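## Task

Same rack and same rules: every protruding blank on the front face goes in until it stops and latches, except the middle-row blank second counting from the right as seen facing the rack, which stays as it is. The rack is free-standing; tipping it more than a little fails the task, and it must end where it began.

## Robot and tools

Robot. Two six-joint arms, left_arm and right_arm, each carrying a two-finger parallel gripper with a wrist camera. Calibrated bases: left_arm at (-0.006, +0.301, 0) m, right_arm at (-0.007, -0.246, 0) m, each yawed very slightly. A camera stand is fixed behind the arms.

Frames. Scene frame: origin at table-top height halfway between the nominal bases, +x out across the table, +y toward left_arm, +z up. Arm names do not match image left and right. On a gripper, the fingers point along its own +z and separate along its y. end_effector_position is the spot between the pads, roughly 1 cm short of the fingertips. Positions, orientations and Hand targets in results are in the scene frame; offsets you send are along the current Hand target's own (gripper) axes.

execute_actions(actions, cameras). actions is a list of actions; each action is a table of up to 15 rows, one per 1/30 s step (an action lasts 0.5 s; a short table repeats its final row). Every row is one list of 14 numbers in [-1, 1]: left_arm dx, dy, dz, rx, ry, rz, opening, then right_arm in the same order. The first six per arm are an offset from that arm's Hand target as it stood when the action began, not from the prior row; 1.0 equals 0.6 m or 180 degrees, and rx, ry, rz form one rotation vector. Repeating an offset in a new action moves further. Opening is absolute: +1 fully open (0.093 m), -1 closed. All zeros re-requests the present Hand target; a 0 opening is a real command, so resend the current opening for an arm you want unchanged. cameras: list of names, ["all"], or []; an empty actions list returns images and the scene number and task.

move(target, speed, blend, opening_speed, grip_force, blocking, cameras). target is one 14-number row or a list of up to 15 such rows, each an offset from the Hand targets at the move's start (not chained), in gripper axes, same scaling. speed: m/s per path, 0.002 to 2.9, default 0.25 (turns up to twice that in rad/s); one value or one per target. blend: corner rounding in metres for lists; 0 stops at each point. opening_speed: at least 0.2 per second on the -1..+1 scale. grip_force: 10 to 50 N per pad, one value or one per arm; persists. blocking=false returns after about 0.5 s while motion continues. Paths are straight, finish together, take 0.5 to 10 s, and do not avoid obstacles or the other arm. Faster motion overshoots and hits harder; a target set far beyond a contact presses harder. The result adds a move: line: done, off_target, moving, held or fault, plus limits (paced = pose clipped, held = steps withheld).

wait(seconds 0 to 10, cameras) lets time pass holding commands. stop(cameras) brakes a running move. zoom_image(camera, region [x0, y0, x1, y1] pixels, at most 504 by 504) enlarges part of the newest image of cam_head_left, cam_head_right, cam_left_wrist or cam_right_wrist (all 896x504). read_manual(section "licences") gives licence text only. finished_scene(scene 1 or 2) ends the scene irreversibly; scene 1 is practice.

Result lines. end_effector_position (m) and end_effector_quat_wxyz per arm; Hand target (last commanded pose after clipping, the base for next offsets); Tool commands; grip_measured (+1 open, -1 closed; pads meet near -0.94, about +0.0208 per mm of width); Joint positions, ending with gripper opening in m; Joint velocities (may read within noise or be omitted); joint torques (joints 1 to 3 wrap at plus or minus 28 N m); step readings of position after execute_actions. The orientation command is clipped to 40 degrees from the measured one each step. Grippers often sag or stop short, especially when reaching far; check the reported pose after each motion and send the missing distance or re-level the tilt. Head cameras sit on one bar behind the arms; calibration matrices are given per camera.

Heat. Long stretched poses, holding loads or pushing at an unreachable pose heat motors: MOTOR HOT at 75 °C, fault and folded arm at 90 °C, arm collapses at 100 °C.

Avoid. Pushing the excluded blank; tipping or sliding the rack (push gently, straight into each blank, perhaps with closed fingertips); hard or fast contacts; the two arms or grippers touching each other; paths close to an arm's own base; anything leaving the table; strain on wrist camera cables; arm fault stops. After a push, withdraw by commanding the target back behind the gripper.

Each tool is called after "Call:" as name([rows], argument=value, ...), one row to a line, values as JSON.

## Session

Call:
execute_actions(actions=[])

Scene clock: 0.00 s.
left_arm: end_effector_position=(+0.3859, +0.3029, +0.1011) grip_measured=+1.000 end_effector_quat_wxyz=(+0.583, -0.011, +0.810, -0.068) | right_arm: end_effector_position=(+0.3822, -0.2747, +0.0762) grip_measured=+1.000 end_effector_quat_wxyz=(+0.542, +0.031, +0.840, -0.009)
Joint positions: left_arm=[0.128 1.535 0.376 0.838 0.172 -0.072 0.093] | right_arm=[-0.046 1.561 0.398 0.737 -0.03 0.006 0.093]
Joint velocities: within noise
Joint torques (N m): no reading
Heat: left arm: 27 °C; right arm: 27 °C.
Hand target: left_arm +0.3871, +0.3030, +0.1035; +0.585, -0.010, +0.808, -0.068 | right_arm +0.3870, -0.2751, +0.0865; +0.555, +0.031, +0.831, -0.010
Tool commands: left_gripper/opening=+1.0 right_gripper/opening=+1.0
camera_calibration:
cam_left_wrist: T_world_to_cam=[[-0.06455, -0.990449, 0.121838, 0.313627], [-0.686449, -0.0445464, -0.725812, 0.390849], [0.724307, -0.130487, -0.677017, -0.089773], [0, 0, 0, 1]] pos_world=[0.353566, 0.316328, 0.184693]
cam_right_wrist: T_world_to_cam=[[-0.0835139, -0.996371, -0.0164401, -0.24064], [-0.75192, 0.0738338, -0.655106, 0.396803], [0.653943, -0.0423489, -0.755358, -0.121529], [0, 0, 0, 1]] pos_world=[0.35774, -0.27421, 0.164194]

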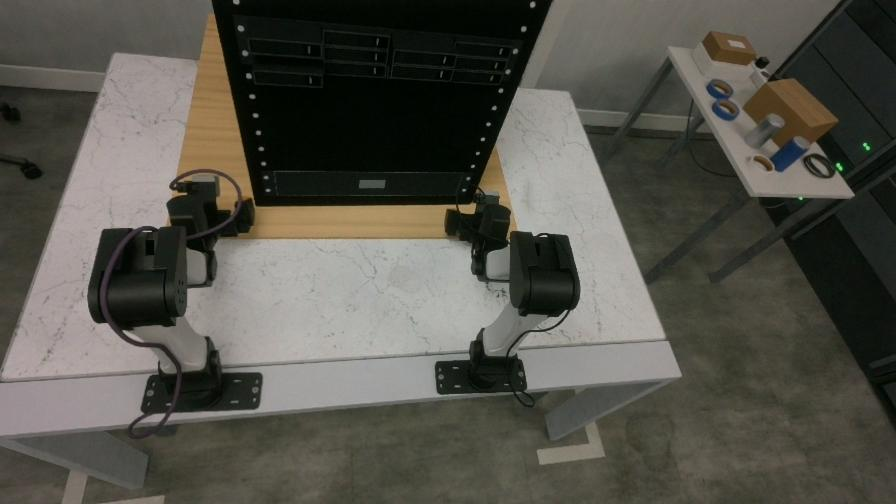

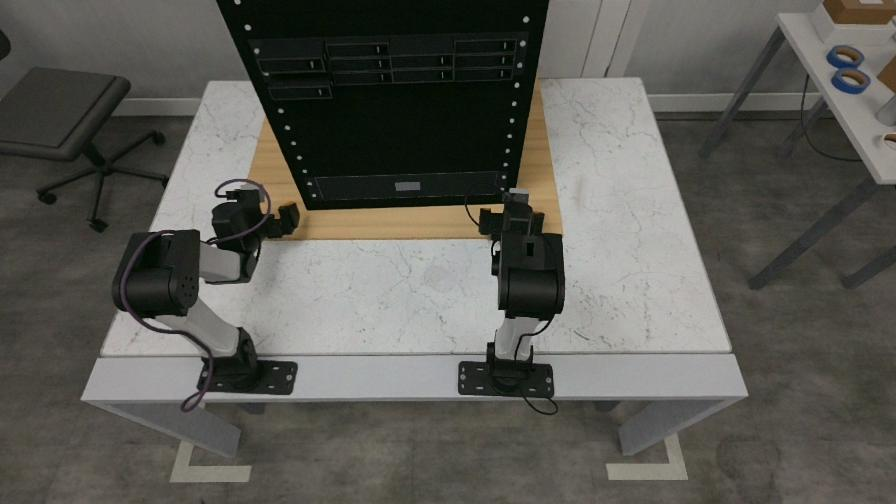

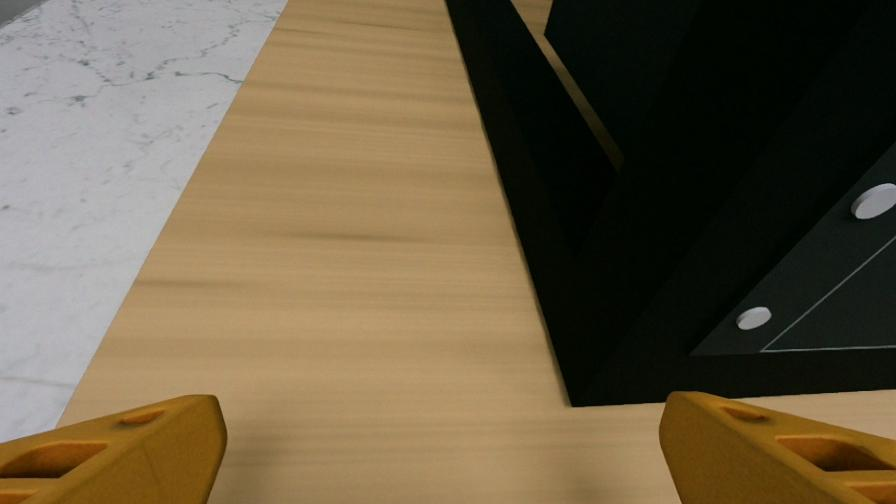

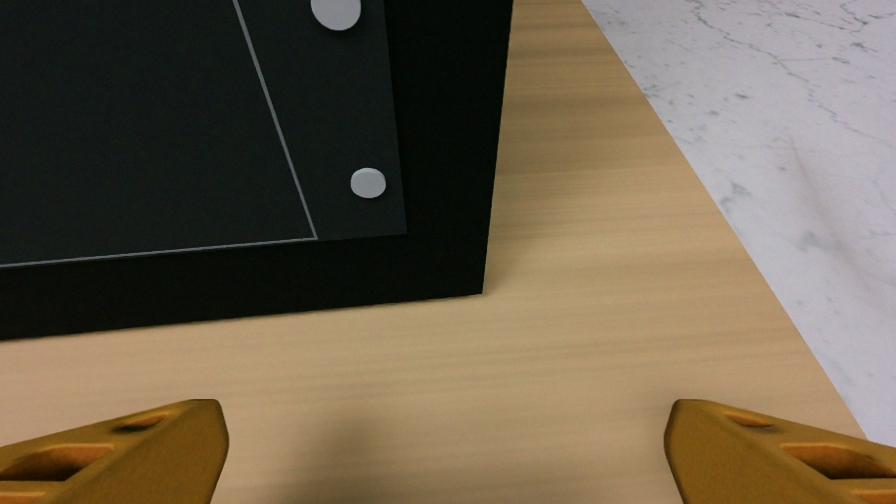

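Call:
move(target=[-0.2636, -0.3440, -0.4467, -0.0262, -0.1008, 0.0353, -1, -0.2731, 0.2268, -0.5203, -0.0186, -0.1250, -0.0095, -1], speed=0.3, cameras=["cam_left_wrist", "cam_right_wrist"])

Call:
zoom_image(camera="cam_left_wrist", region=[396, 0, 896, 220])

Call:
zoom_image(camera="cam_right_wrist", region=[0, 0, 500, 220])

Scene clock: 12.33 s.
left_arm: end_effector_position=(+0.1699, +0.1381, +0.3490) grip_measured=-0.977 end_effector_quat_wxyz=(+0.706, +0.010, +0.708, +0.004) | right_arm: end_effector_position=(+0.1688, -0.1253, +0.3472) grip_measured=-0.986 end_effector_quat_wxyz=(+0.705, -0.026, +0.709, -0.012)
Joint positions: left_arm=[-1.472 0.82 0.763 0.016 -1.514 -0.02 0] | right_arm=[1.548 0.626 0.728 -0.168 1.487 0.013 0]
Joint torques (N m): left_arm=[0.02 -0.25 9.58 1.42 -0.22 0.11] | right_arm=[-0.87 1.76 11.3 1.65 0.07 0.1]
Heat: left arm: 28 °C; right arm: 28 °C.
Hand target: left_arm +0.1702, +0.1399, +0.3601; +0.707, +0.000, +0.707, +0.000 | right_arm +0.1702, -0.1302, +0.3600; +0.707, +0.000, +0.707, +0.000
Off the commanded pose: left_arm 0.011 m, 1 deg | right_arm 0.014 m, 3 deg.
move: off_target (left_arm, right_arm)
camera_calibration:
cam_left_wrist: T_world_to_cam=[[-0.0102391, -0.999707, -0.0219415, 0.148569], [-0.42082, 0.0242129, -0.906821, 0.423726], [0.907086, -0.0000516481, -0.420945, 0.0745159], [0, 0, 0, 1]] pos_world=[0.112241, 0.13827, 0.418871]
cam_right_wrist: T_world_to_cam=[[-0.0000420595, -0.998972, 0.0453409, -0.140982], [-0.420739, -0.0411148, -0.90625, 0.419685], [0.907182, -0.0191148, -0.420304, 0.0729371], [0, 0, 0, 1]] pos_world=[0.110404, -0.122188, 0.417387]
Images, in order (width x height): cam_left_wrist 896x504, cam_right_wrist 896x504.

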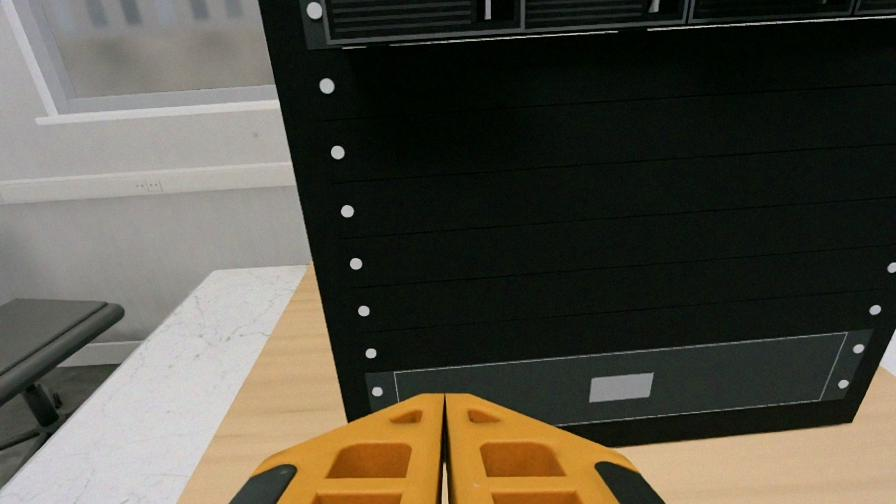

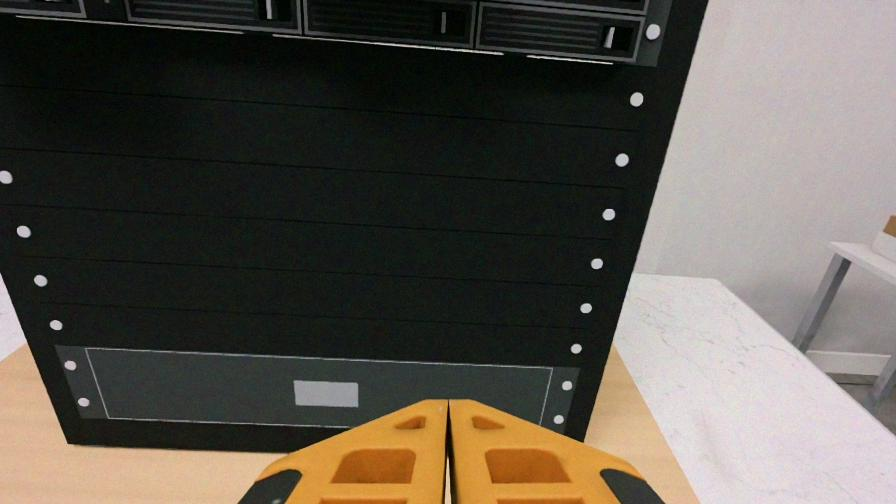

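Scaled by 1.008 from the camera's 896x504 image, which has a finer 1280x720 frame.

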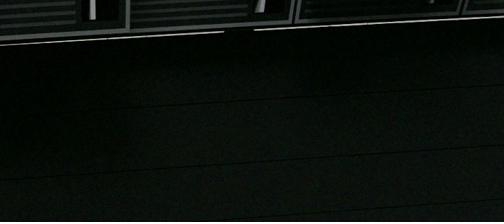

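Scaled by 1.008 from the camera's 896x504 image, which has a finer 1280x720 frame.

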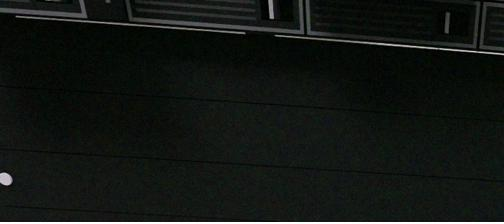

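Call:
move(target=[-0.1667, 0, 0, 0, 0, 0, -1, -0.1667, 0, 0, 0, 0, 0, -1], speed=0.3, cameras=["cam_left_wrist", "cam_right_wrist"])

Call:
zoom_image(camera="cam_left_wrist", region=[296, 0, 796, 220])

Call:
zoom_image(camera="cam_right_wrist", region=[150, 0, 650, 220])

Scene clock: 18.53 s.
left_arm: end_effector_position=(+0.1700, +0.1374, +0.4511) grip_measured=-0.977 end_effector_quat_wxyz=(+0.709, +0.013, +0.705, +0.011) | right_arm: end_effector_position=(+0.1689, -0.1266, +0.4515) grip_measured=-0.986 end_effector_quat_wxyz=(+0.708, -0.015, +0.706, -0.009)
Joint positions: left_arm=[-1.472 0.941 1.167 -0.092 -1.518 0.166 0] | right_arm=[1.548 0.805 1.174 -0.33 1.498 -0.072 0]
Joint torques (N m): left_arm=[0.1 -0.16 9.07 1.25 -0.07 -0.17] | right_arm=[-0.99 1.91 10.15 1.42 -0.12 0.16]
Heat: left arm: 30 °C; right arm: 29 °C.
Hand target: left_arm +0.1702, +0.1399, +0.4601; +0.707, +0.000, +0.707, +0.000 | right_arm +0.1703, -0.1301, +0.4599; +0.707, +0.000, +0.707, +0.000
Off the commanded pose: left_arm 0.009 m, 2 deg | right_arm 0.009 m, 2 deg.
move: done
camera_calibration:
cam_left_wrist: T_world_to_cam=[[-0.00498162, -0.99938, -0.0348662, 0.154903], [-0.412442, 0.0338163, -0.910356, 0.515276], [0.91097, 0.00984522, -0.412354, 0.111586], [0, 0, 0, 1]] pos_world=[0.111641, 0.136284, 0.520499]
cam_right_wrist: T_world_to_cam=[[-0.0112558, -0.999596, 0.0260943, -0.136523], [-0.413836, -0.0190994, -0.910151, 0.517694], [0.910282, -0.0210432, -0.413454, 0.112827], [0, 0, 0, 1]] pos_world=[0.109999, -0.124206, 0.521391]
Images, in order (width x height): cam_left_wrist 896x504, cam_right_wrist 896x504.

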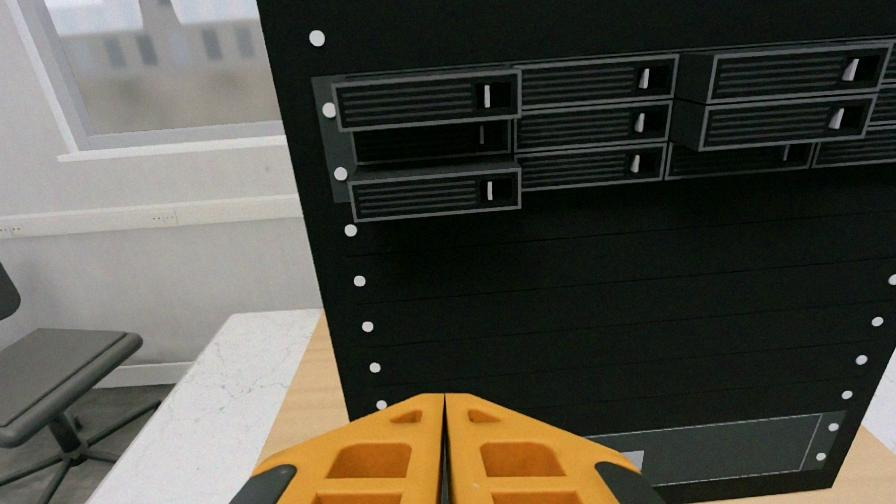

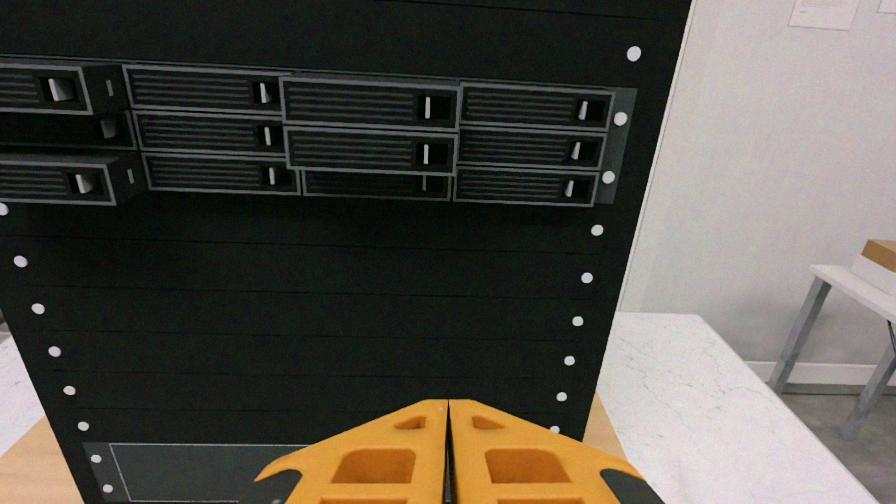

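Scaled by 1.008 from the camera's 896x504 image, which has a finer 1280x720 frame.

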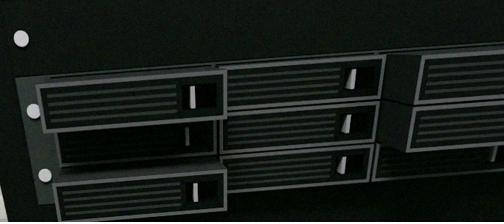

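Scaled by 1.008 from the camera's 896x504 image, which has a finer 1280x720 frame.

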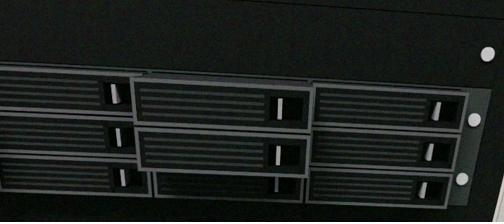

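Call:
move(target=[-0.0732, 0.0118, 0.2997, -0.0111, 0, 0, -1, -0.0742, 0.0828, 0.3217, 0, 0.1389, 0, -1], speed=0.25, cameras=["cam_left_wrist", "cam_right_wrist"])

Scene clock: 30.63 s.
left_arm: end_effector_position=(+0.3490, +0.1448, +0.4963) grip_measured=-0.977 end_effector_quat_wxyz=(+0.704, -0.004, +0.710, +0.020) | right_arm: end_effector_position=(+0.3620, -0.0779, +0.5011) grip_measured=-0.986 end_effector_quat_wxyz=(+0.561, -0.015, +0.827, +0.001)
Joint positions: left_arm=[-0.664 1.328 1.623 -0.306 -0.748 0.015 0] | right_arm=[0.7 1.904 2.843 -1.399 0.587 0.252 0]
Joint torques (N m): left_arm=[0.81 -4.38 8.95 1.81 -0.03 -0.18] | right_arm=[-0.85 -5.46 6.82 1.95 0.02 0.18]
Heat: left arm: 33 °C; right arm: 30 °C.
Hand target: left_arm +0.3501, +0.1470, +0.5040; +0.707, -0.012, +0.707, +0.013 | right_arm +0.3633, -0.0804, +0.5045; +0.537, +0.000, +0.844, +0.001
Off the commanded pose: left_arm 0.008 m, 1 deg | right_arm 0.004 m, 4 deg.
elbow stopped short (right arm): the move would have taken joint 3 (elbow) straighter than the controller allows.
move: off_target (right_arm)
camera_calibration:
cam_left_wrist: T_world_to_cam=[[0.0314707, -0.99921, -0.0242551, 0.146817], [-0.426676, 0.00851432, -0.904364, 0.635632], [0.903857, 0.0388101, -0.426071, -0.0278025], [0, 0, 0, 1]] pos_world=[0.291718, 0.142368, 0.566558]
cam_right_wrist: T_world_to_cam=[[0.00467417, -0.999874, 0.0151911, -0.0872558], [-0.722764, -0.0138764, -0.690956, 0.645972], [0.69108, -0.00774989, -0.722737, 0.19392], [0, 0, 0, 1]] pos_world=[0.333279, -0.0767781, 0.587817]
Images, in order (width x height): cam_left_wrist 896x504, cam_right_wrist 896x504.

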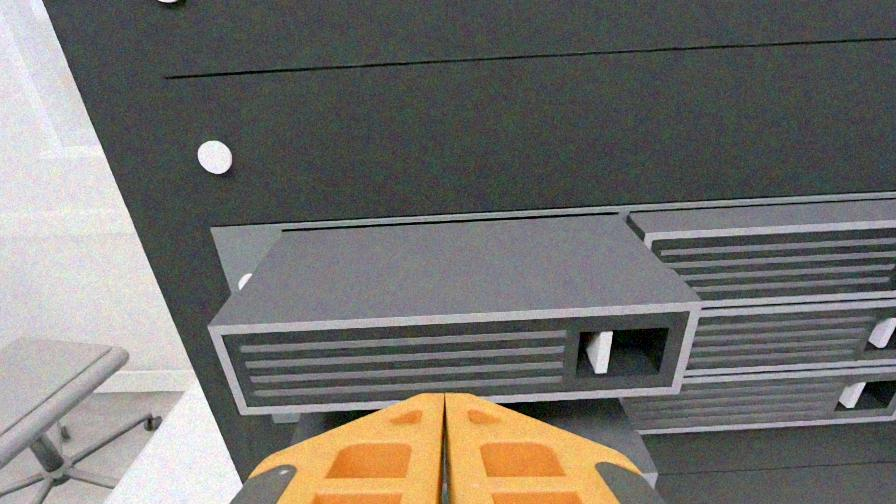

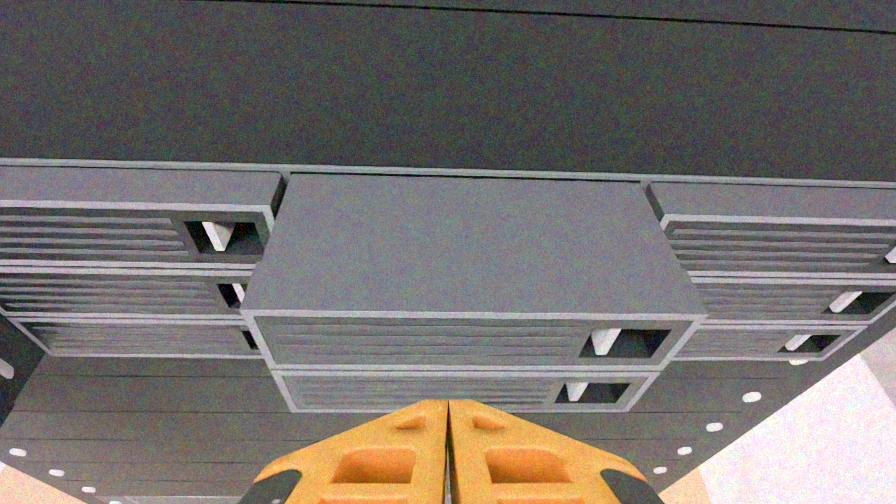

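Call:
move([
  [-0.0058, -0.0037, 0.1, 0, 0, 0, -1, -0.004, -0.0065, 0.0235, 0, -0.0556, 0, -1],
  [-0.0058, -0.0037, -0.025, 0, 0, 0, -1, -0.004, -0.0065, 0.0235, 0, -0.0556, 0, -1],
  [0.12, -0.0037, -0.025, 0, 0, 0, -1, -0.004, -0.0065, 0.0235, 0, -0.0556, 0, -1],
  [0.0928, -0.0037, -0.0133, 0, 0, 0, -1, -0.004, -0.0065, 0.0235, 0, -0.0556, 0, -1],
], speed=[0.06, 0.12, 0.15, 0.08], blend=[0, 0.01, 0.005, 0], cameras=["cam_left_wrist", "cam_right_wrist"])

Scene clock: 65.10 s.
left_arm: end_effector_position=(+0.3414, +0.1411, +0.4332) grip_measured=-0.977 end_effector_quat_wxyz=(+0.697, -0.001, +0.717, +0.022) | right_arm: end_effector_position=(+0.3818, -0.0745, +0.4859) grip_measured=-0.986 end_effector_quat_wxyz=(+0.592, -0.010, +0.806, -0.003)
Joint positions: left_arm=[-0.695 1.225 1.302 -0.114 -0.778 0.004 0] | right_arm=[0.681 1.671 2.267 -0.967 0.599 0.2 0]
Joint torques (N m): left_arm=[1.02 -4.64 9.69 2 -0.03 -0.09] | right_arm=[-0.87 -8.84 5.78 2.3 0.13 -0.09]
Heat: left arm: 38 °C; right arm: 30 °C.
Hand target: left_arm +0.3422, +0.1445, +0.4482; +0.707, -0.012, +0.707, +0.013 | right_arm +0.3771, -0.0842, +0.5006; +0.609, +0.000, +0.794, +0.000
Off the commanded pose: left_arm 0.016 m, 2 deg | right_arm 0.018 m, 3 deg.
move: off_target (left_arm, right_arm)
camera_calibration:
cam_left_wrist: T_world_to_cam=[[0.0300169, -0.999034, -0.0320855, 0.145652], [-0.443827, 0.0154405, -0.895979, 0.576624], [0.89561, 0.041135, -0.442935, -0.0379235], [0, 0, 0, 1]] pos_world=[0.285514, 0.138167, 0.504518]
cam_right_wrist: T_world_to_cam=[[-0.00832714, -0.999852, 0.015041, -0.0787816], [-0.670129, -0.00558433, -0.742224, 0.655301], [0.742198, -0.01626, -0.669983, 0.123448], [0, 0, 0, 1]] pos_world=[0.346858, -0.0731033, 0.570273]
Images, in order (width x height): cam_left_wrist 896x504, cam_right_wrist 896x504.

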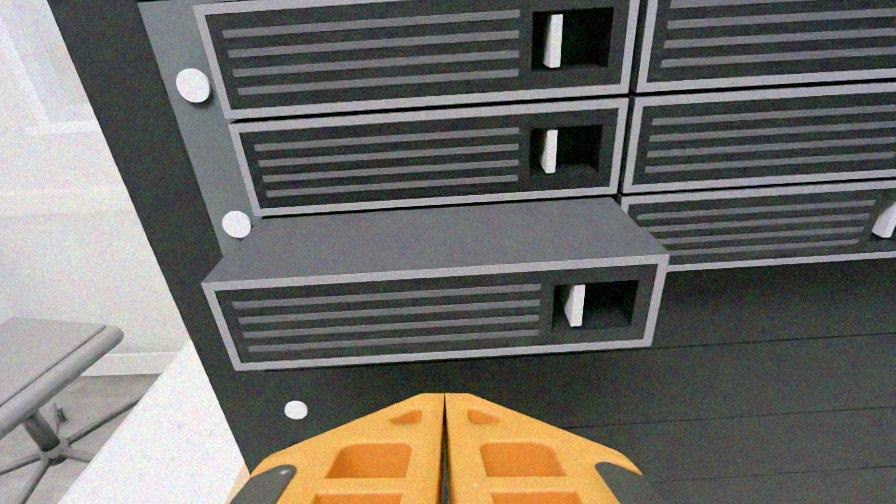

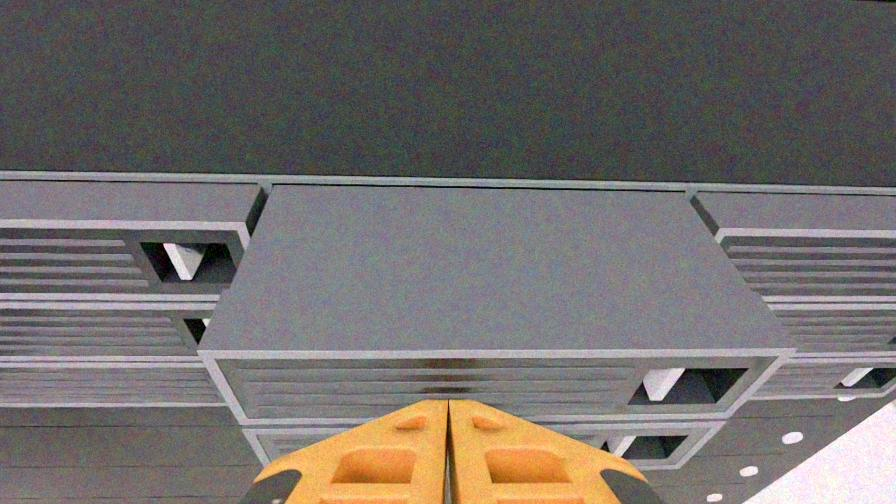

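Call:
move([
  [-0.0117, 0.0033, 0.025, 0, 0, 0, -1, -0.0118, 0, -0.0204, 0, 0, 0, -1],
  [-0.0117, 0.0033, 0.1167, 0, 0, 0, -1, -0.0158, 0, 0.0044, 0, 0, 0, -1],
  [-0.0117, 0.0033, -0.05, 0, 0, 0, -1, -0.0158, 0, 0.0044, 0, 0, 0, -1],
], speed=[0.06, 0.06, 0.12], blend=[0.004, 0, 0], cameras=["cam_left_wrist", "cam_right_wrist"])

Scene clock: 80.57 s.
left_arm: end_effector_position=(+0.3149, +0.1454, +0.4619) grip_measured=-0.977 end_effector_quat_wxyz=(+0.711, -0.016, +0.703, +0.010) | right_arm: end_effector_position=(+0.3809, -0.0815, +0.5004) grip_measured=-0.986 end_effector_quat_wxyz=(+0.601, -0.002, +0.799, -0.002)
Joint positions: left_arm=[-0.764 1.173 1.348 -0.157 -0.849 0.004 0] | right_arm=[0.67 1.692 2.346 -0.998 0.601 0.194 0]
Joint torques (N m): left_arm=[-0.61 -5.15 5.14 1.79 -0.17 -0.09] | right_arm=[-0.84 -5.07 9.31 2.06 -0.02 -0.09]
Heat: left arm: 40 °C; right arm: 30 °C.
Hand target: left_arm +0.3121, +0.1456, +0.4554; +0.707, -0.013, +0.707, +0.012 | right_arm +0.3821, -0.0842, +0.5091; +0.608, +0.000, +0.794, +0.000
Off the commanded pose: left_arm 0.007 m, 1 deg | right_arm 0.009 m, 1 deg.
move: done
camera_calibration:
cam_left_wrist: T_world_to_cam=[[0.033922, -0.999395, 0.00773585, 0.132079], [-0.407554, -0.0209001, -0.912942, 0.592217], [0.912551, 0.0278161, -0.408016, -0.0211957], [0, 0, 0, 1]] pos_world=[0.256222, 0.144966, 0.53099]
cam_right_wrist: T_world_to_cam=[[-0.0206952, -0.999775, 0.00475256, -0.0760574], [-0.652814, 0.00991248, -0.757453, 0.667712], [0.757235, -0.0187782, -0.652872, 0.119308], [0, 0, 0, 1]] pos_world=[0.343974, -0.0804186, 0.584015]
Images, in order (width x height): cam_left_wrist 896x504, cam_right_wrist 896x504.

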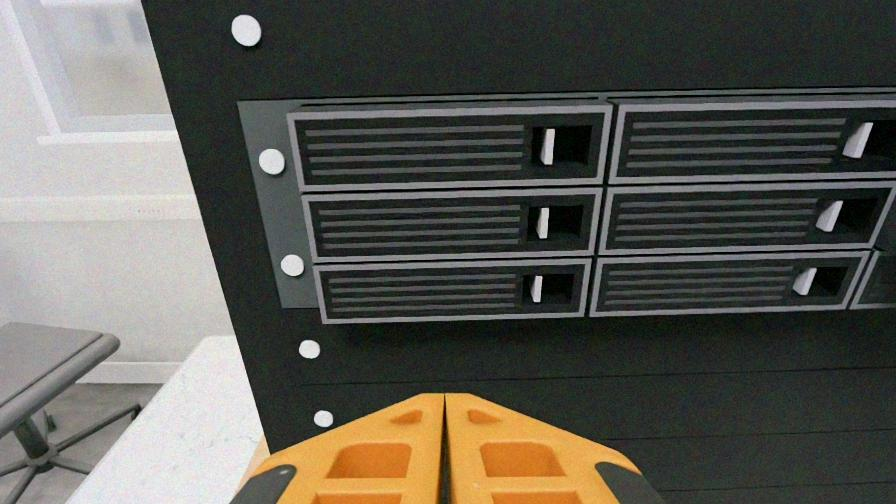

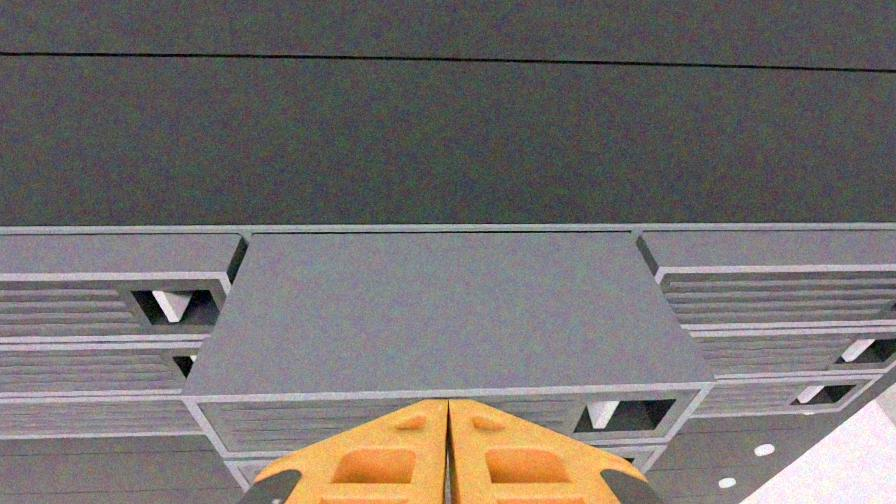

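Call:
move([
  [0.0083, -0.0195, -0.1873, 0.1222, -0.0833, -0.016, -1, 0.0172, 0, -0.01265, 0, 0, 0, -1],
  [0.0083, -0.0195, -0.1873, 0.1222, -0.0833, -0.016, -1, 0.0129, 0, 0.00345, 0, 0, 0, -1],
], speed=[0.2, 0.03], blend=[0.002, 0], cameras=["cam_left_wrist", "cam_right_wrist"])

Scene clock: 91.07 s.
left_arm: end_effector_position=(+0.2014, +0.1341, +0.4563) grip_measured=-0.977 end_effector_quat_wxyz=(+0.783, +0.095, +0.599, -0.140) | right_arm: end_effector_position=(+0.3810, -0.0815, +0.4893) grip_measured=-0.986 end_effector_quat_wxyz=(+0.595, -0.005, +0.804, -0.007)
Joint positions: left_arm=[-1.076 0.731 0.877 0.228 -0.756 0.243 0] | right_arm=[0.67 1.66 2.262 -0.964 0.602 0.194 0]
Joint torques (N m): left_arm=[-0.65 -0.09 5.12 1.79 0.18 0.06] | right_arm=[-0.81 -6 8.18 2.27 -0.02 -0.09]
Heat: left arm: 38 °C; right arm: 31 °C.
Hand target: left_arm +0.2002, +0.1298, +0.4503; +0.782, +0.106, +0.598, -0.138 | right_arm +0.3821, -0.0843, +0.5011; +0.609, +0.000, +0.794, +0.000
Off the commanded pose: left_arm 0.007 m, 1 deg | right_arm 0.012 m, 2 deg.
move: off_target (right_arm)
camera_calibration:
cam_left_wrist: T_world_to_cam=[[-0.333994, -0.942429, 0.0166139, 0.187068], [-0.15906, 0.0389793, -0.986499, 0.516049], [0.929058, -0.332127, -0.162921, 0.0135776], [0, 0, 0, 1]] pos_world=[0.131948, 0.160693, 0.508186]
cam_right_wrist: T_world_to_cam=[[-0.020893, -0.999658, 0.0157309, -0.0813082], [-0.663648, 0.00209896, -0.748042, 0.658284], [0.747753, -0.0260686, -0.663465, 0.12011], [0, 0, 0, 1]] pos_world=[0.345357, -0.079531, 0.573392]
Images, in order (width x height): cam_left_wrist 896x504, cam_right_wrist 896x504.

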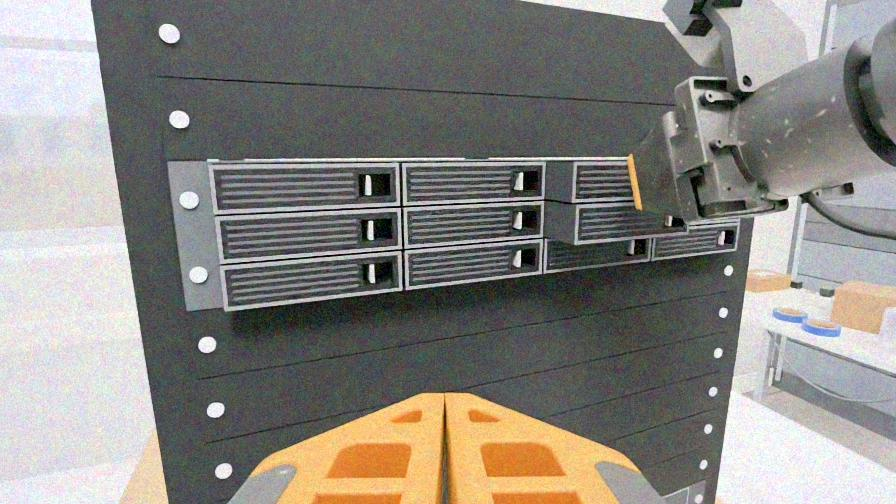

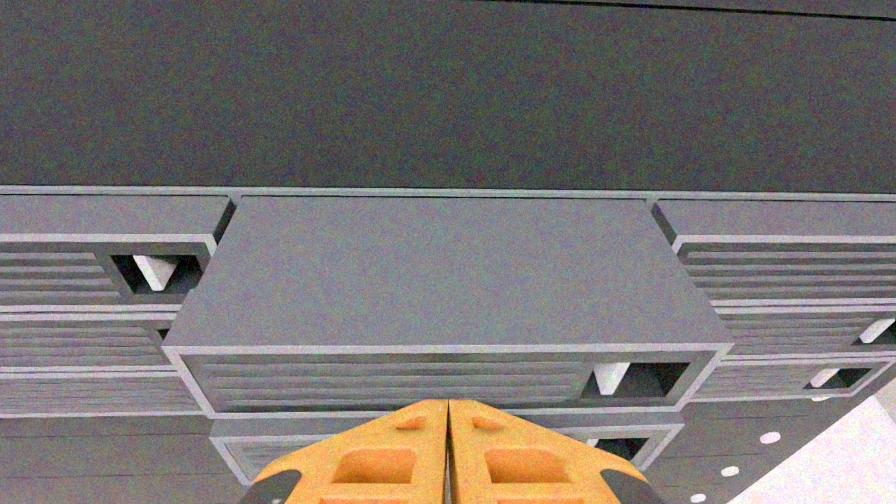

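Call:
move(target=[0, 0, 0, 0, 0, 0, -1, -0.01248, 0, 0.02081, 0, 0, 0, -1], speed=0.04, cameras=["cam_left_wrist", "cam_right_wrist"])

Call:
zoom_image(camera="cam_left_wrist", region=[520, 120, 760, 290])

Scene clock: 100.10 s.
left_arm: end_effector_position=(+0.2014, +0.1341, +0.4563) grip_measured=-0.977 end_effector_quat_wxyz=(+0.783, +0.095, +0.599, -0.140) | right_arm: end_effector_position=(+0.3948, -0.0814, +0.4979) grip_measured=-0.986 end_effector_quat_wxyz=(+0.603, -0.001, +0.798, -0.001)
Joint positions: left_arm=[-1.076 0.731 0.877 0.228 -0.756 0.244 0] | right_arm=[0.642 1.718 2.351 -0.965 0.575 0.183 0]
Joint torques (N m): left_arm=[-0.64 -0.08 4.96 1.77 0.18 0.07] | right_arm=[-0.84 -5.38 9.33 2.04 0 -0.09]
Heat: left arm: 37 °C; right arm: 31 °C.
Hand target: left_arm +0.2002, +0.1298, +0.4503; +0.782, +0.106, +0.598, -0.138 | right_arm +0.3962, -0.0842, +0.5050; +0.608, +0.000, +0.794, +0.000
Off the commanded pose: left_arm 0.007 m, 1 deg | right_arm 0.008 m, 1 deg.
move: done
camera_calibration:
cam_left_wrist: T_world_to_cam=[[-0.333841, -0.942489, 0.0162644, 0.187236], [-0.158942, 0.039275, -0.986506, 0.515989], [0.929133, -0.331921, -0.162912, 0.0135303], [0, 0, 0, 1]] pos_world=[0.131948, 0.160693, 0.508186]
cam_right_wrist: T_world_to_cam=[[-0.0209533, -0.99978, 0.000377583, -0.0734259], [-0.649058, 0.0133157, -0.760622, 0.67519], [0.76045, -0.0161827, -0.649194, 0.104175], [0, 0, 0, 1]] pos_world=[0.357479, -0.0807145, 0.581222]
Images, in order (width x height): cam_left_wrist 896x504, cam_right_wrist 896x504.

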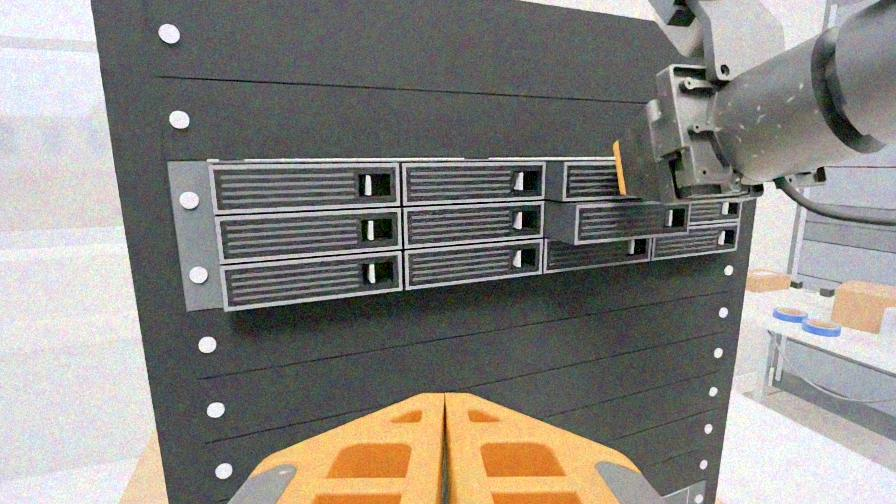

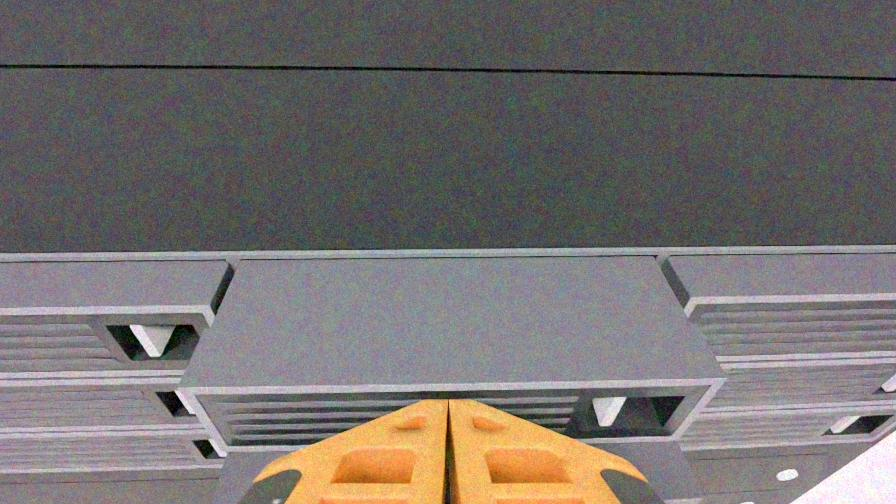

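Scaled by 2.100 from the camera's 896x504 image, which has a finer 1280x720 frame.

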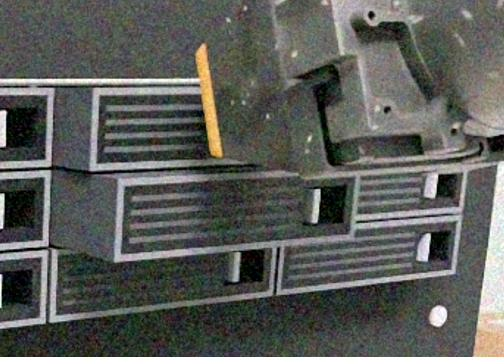

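Call:
move(target=[0, 0, 0, 0, 0, 0, -1, -0.00103, 0, 0.01353, 0, 0, 0, -1], speed=0.04, cameras=["cam_left_wrist", "cam_right_wrist"])

Call:
zoom_image(camera="cam_left_wrist", region=[520, 120, 760, 290])

Scene clock: 109.40 s.
left_arm: end_effector_position=(+0.2014, +0.1341, +0.4563) grip_measured=-0.977 end_effector_quat_wxyz=(+0.783, +0.095, +0.599, -0.140) | right_arm: end_effector_position=(+0.4019, -0.0820, +0.4953) grip_measured=-0.986 end_effector_quat_wxyz=(+0.601, -0.001, +0.799, -0.002)
Joint positions: left_arm=[-1.076 0.731 0.877 0.228 -0.756 0.244 0] | right_arm=[0.627 1.739 2.368 -0.965 0.562 0.178 0]
Joint torques (N m): left_arm=[-0.72 -0.18 4.94 1.77 0.13 0.09] | right_arm=[-0.85 -5.45 9.42 2.13 -0.04 -0.09]
Heat: left arm: 36 °C; right arm: 32 °C.
Hand target: left_arm +0.2002, +0.1298, +0.4503; +0.782, +0.106, +0.598, -0.138 | right_arm +0.4041, -0.0841, +0.5035; +0.608, +0.000, +0.794, +0.000
Off the commanded pose: left_arm 0.007 m, 1 deg | right_arm 0.009 m, 1 deg.
move: done
camera_calibration:
cam_left_wrist: T_world_to_cam=[[-0.333841, -0.942489, 0.0162644, 0.187236], [-0.158942, 0.039275, -0.986506, 0.515989], [0.929133, -0.331921, -0.162912, 0.0135303], [0, 0, 0, 1]] pos_world=[0.131948, 0.160693, 0.508186]
cam_right_wrist: T_world_to_cam=[[-0.0218157, -0.999755, 0.00361668, -0.0751294], [-0.653102, 0.0115122, -0.757182, 0.677705], [0.756955, -0.0188805, -0.653194, 0.100269], [0, 0, 0, 1]] pos_world=[0.365072, -0.0810198, 0.578913]
Images, in order (width x height): cam_left_wrist 896x504, cam_right_wrist 896x504.

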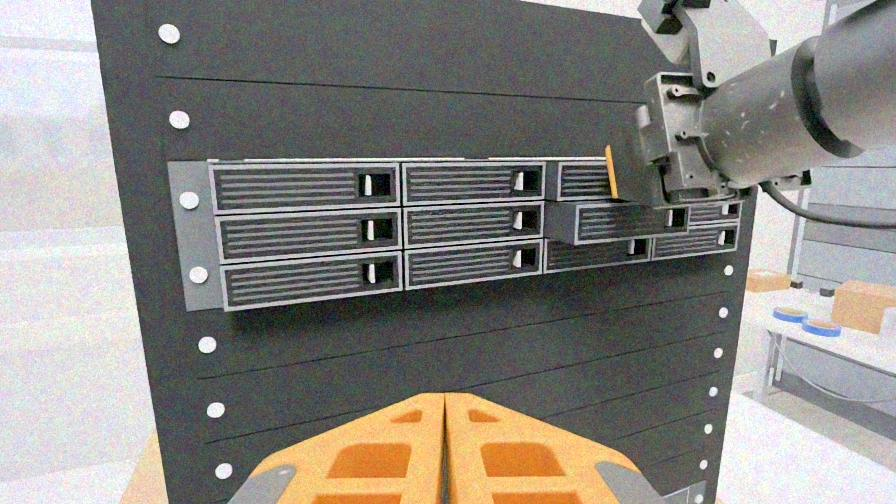

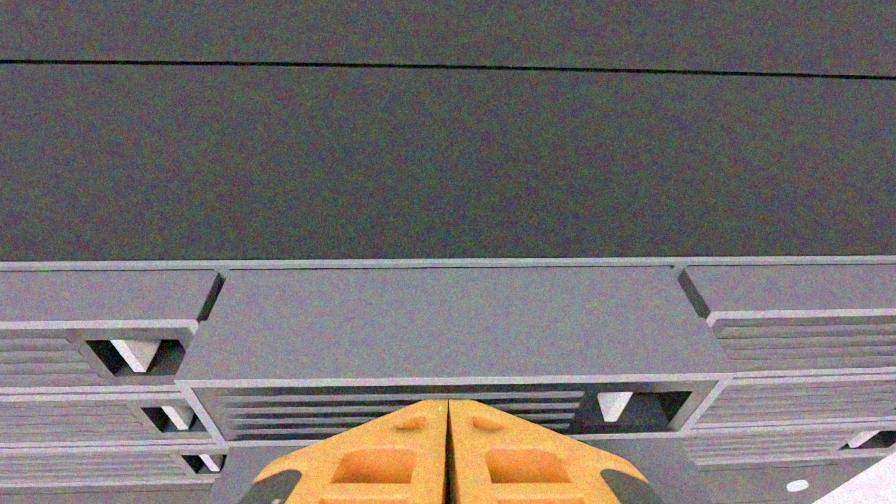

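Scaled by 2.100 from the camera's 896x504 image, which has a finer 1280x720 frame.

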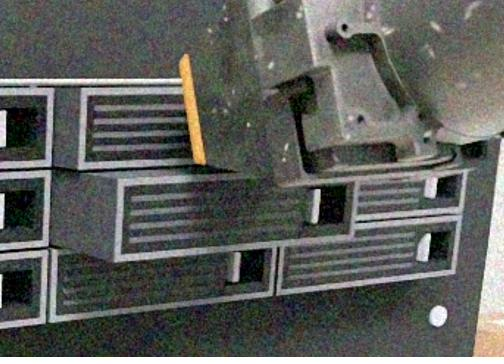

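Call:
move(target=[0, 0, 0, 0, 0, 0, -1, -0.0048, 0, 0.016, 0, 0, 0, -1], speed=0.04, cameras=["cam_left_wrist", "cam_right_wrist"])

Call:
zoom_image(camera="cam_left_wrist", region=[520, 120, 760, 290])

Scene clock: 126.93 s.
left_arm: end_effector_position=(+0.2014, +0.1341, +0.4563) grip_measured=-0.977 end_effector_quat_wxyz=(+0.783, +0.095, +0.599, -0.140) | right_arm: end_effector_position=(+0.4116, -0.0819, +0.4964) grip_measured=-0.986 end_effector_quat_wxyz=(+0.601, -0.001, +0.799, -0.002)
Joint positions: left_arm=[-1.076 0.731 0.877 0.228 -0.756 0.244 0] | right_arm=[0.609 1.781 2.426 -0.975 0.545 0.171 0]
Joint torques (N m): left_arm=[-0.58 -0.17 5 1.77 0.15 0.04] | right_arm=[-0.91 -5.65 9.26 2.09 -0.03 -0.09]
Heat: left arm: 35 °C; right arm: 33 °C.
Hand target: left_arm +0.2002, +0.1298, +0.4503; +0.782, +0.106, +0.598, -0.138 | right_arm +0.4141, -0.0842, +0.5038; +0.608, +0.000, +0.794, +0.000
Off the commanded pose: left_arm 0.007 m, 1 deg | right_arm 0.008 m, 1 deg.
move: done
camera_calibration:
cam_left_wrist: T_world_to_cam=[[-0.333841, -0.942489, 0.0162644, 0.187236], [-0.158942, 0.039275, -0.986506, 0.515989], [0.929133, -0.331921, -0.162912, 0.0135303], [0, 0, 0, 1]] pos_world=[0.131948, 0.160693, 0.508186]
cam_right_wrist: T_world_to_cam=[[-0.0216068, -0.999763, 0.00260703, -0.0744154], [-0.651971, 0.0121134, -0.758147, 0.684919], [0.757936, -0.0180809, -0.652079, 0.0927067], [0, 0, 0, 1]] pos_world=[0.374674, -0.0810182, 0.579915]
Images, in order (width x height): cam_left_wrist 896x504, cam_right_wrist 896x504.

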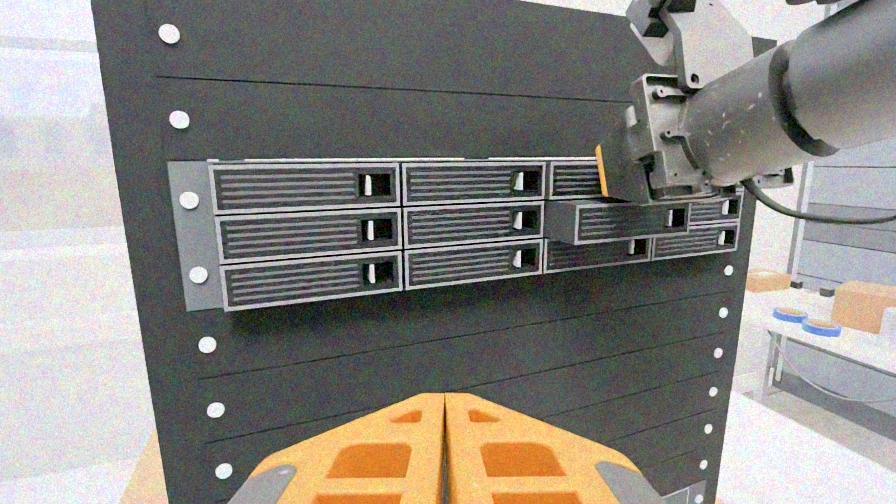

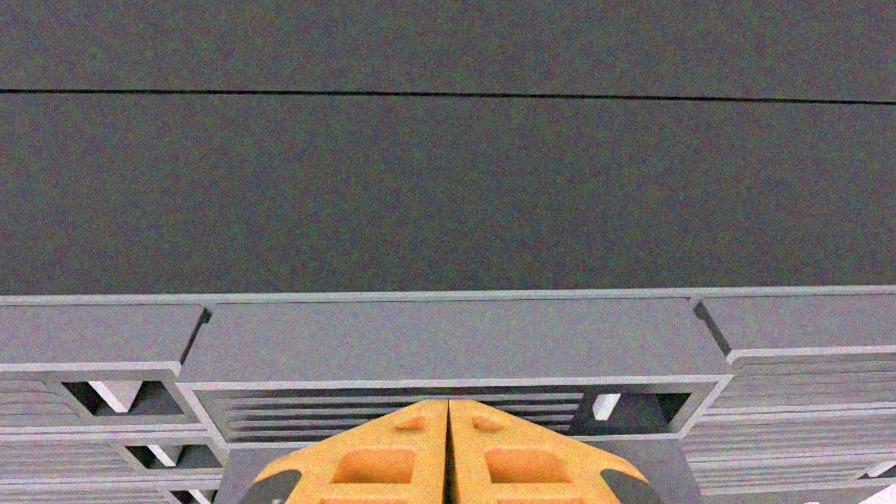

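Scaled by 2.100 from the camera's 896x504 image, which has a finer 1280x720 frame.

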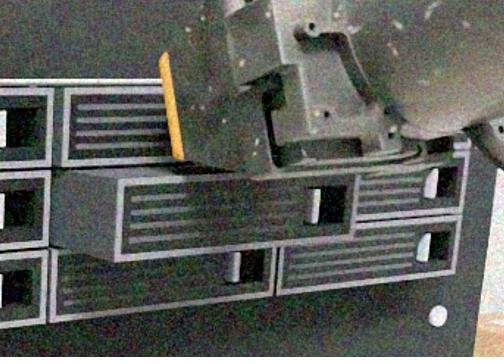

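Call:
move(target=[0, 0, 0, 0, 0, 0, -1, -0.00673, 0, 0.02063, 0, 0, 0, -1], speed=0.04, cameras=["cam_left_wrist", "cam_right_wrist"])

Call:
zoom_image(camera="cam_left_wrist", region=[520, 120, 760, 290])

Call:
zoom_image(camera="cam_right_wrist", region=[100, 280, 560, 480])

Scene clock: 138.23 s.
left_arm: end_effector_position=(+0.2014, +0.1341, +0.4563) grip_measured=-0.977 end_effector_quat_wxyz=(+0.783, +0.095, +0.599, -0.140) | right_arm: end_effector_position=(+0.4176, -0.0820, +0.4971) grip_measured=-0.986 end_effector_quat_wxyz=(+0.596, -0.006, +0.803, -0.002)
Joint positions: left_arm=[-1.076 0.731 0.877 0.228 -0.756 0.244 0] | right_arm=[0.595 1.838 2.529 -1.032 0.523 0.164 0]
Joint torques (N m): left_arm=[-0.76 -0.13 4.96 1.76 0.17 0.11] | right_arm=[-1.57 -4.94 8.44 2.42 -0.01 -0.09]
Heat: left arm: 34 °C; right arm: 32 °C.
Hand target: left_arm +0.2002, +0.1298, +0.4503; +0.782, +0.106, +0.598, -0.138 | right_arm +0.4272, -0.0842, +0.5045; +0.608, +0.000, +0.794, +0.000
Off the commanded pose: left_arm 0.007 m, 1 deg | right_arm 0.012 m, 2 deg.
move: off_target (right_arm)
camera_calibration:
cam_left_wrist: T_world_to_cam=[[-0.333841, -0.942489, 0.0162644, 0.187236], [-0.158942, 0.039275, -0.986506, 0.515989], [0.929133, -0.331921, -0.162912, 0.0135303], [0, 0, 0, 1]] pos_world=[0.131948, 0.160693, 0.508186]
cam_right_wrist: T_world_to_cam=[[-0.0134131, -0.999863, 0.00968998, -0.0814072], [-0.661928, 0.00161547, -0.749566, 0.688399], [0.749448, -0.0164681, -0.661859, 0.0971551], [0, 0, 0, 1]] pos_world=[0.381766, -0.0809082, 0.581092]
Images, in order (width x height): cam_left_wrist 896x504, cam_right_wrist 896x504.

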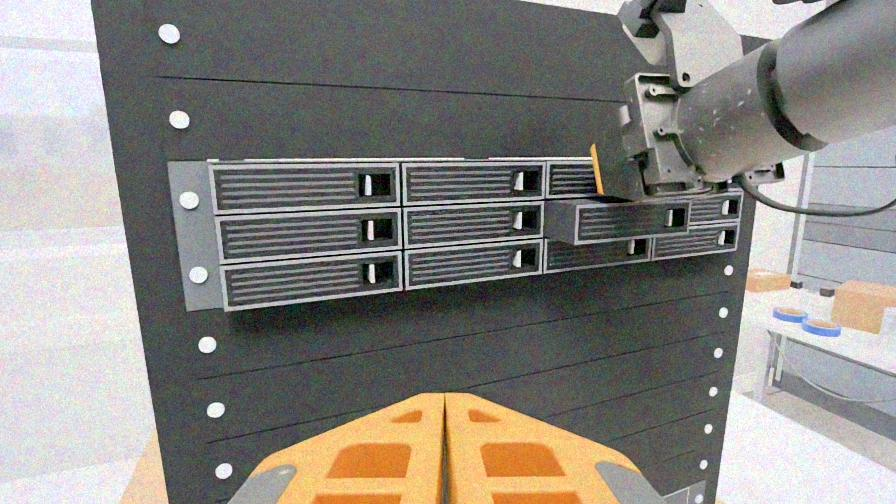

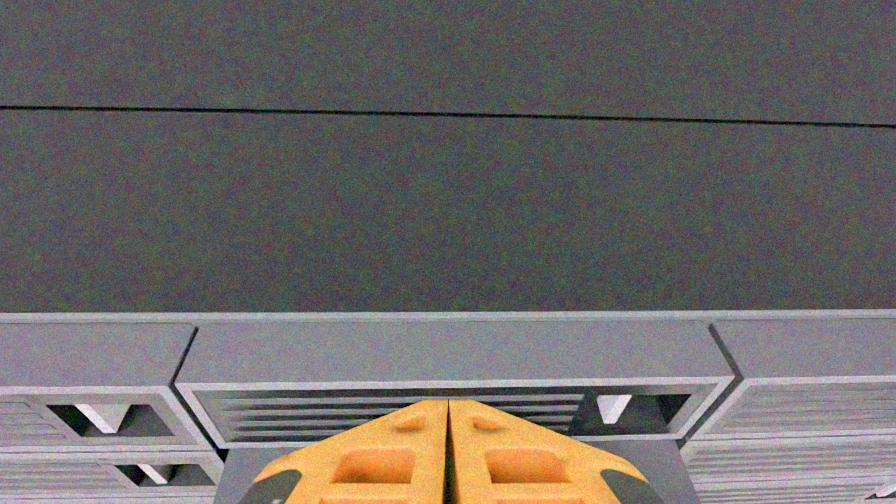

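Scaled by 2.100 from the camera's 896x504 image, which has a finer 1280x720 frame.

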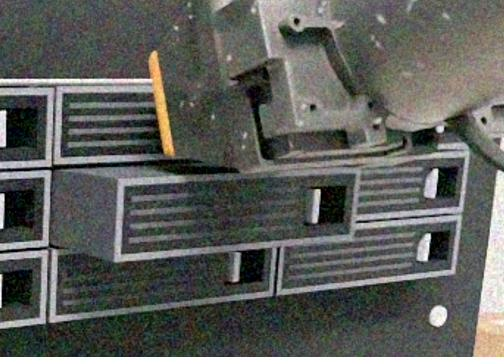

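Scaled by 1.096 from the camera's 896x504 image, which has a finer 1280x720 frame.

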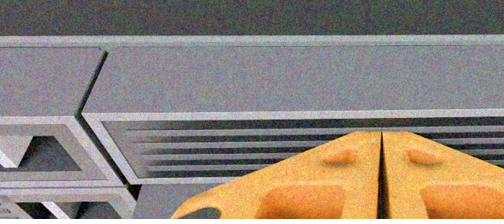

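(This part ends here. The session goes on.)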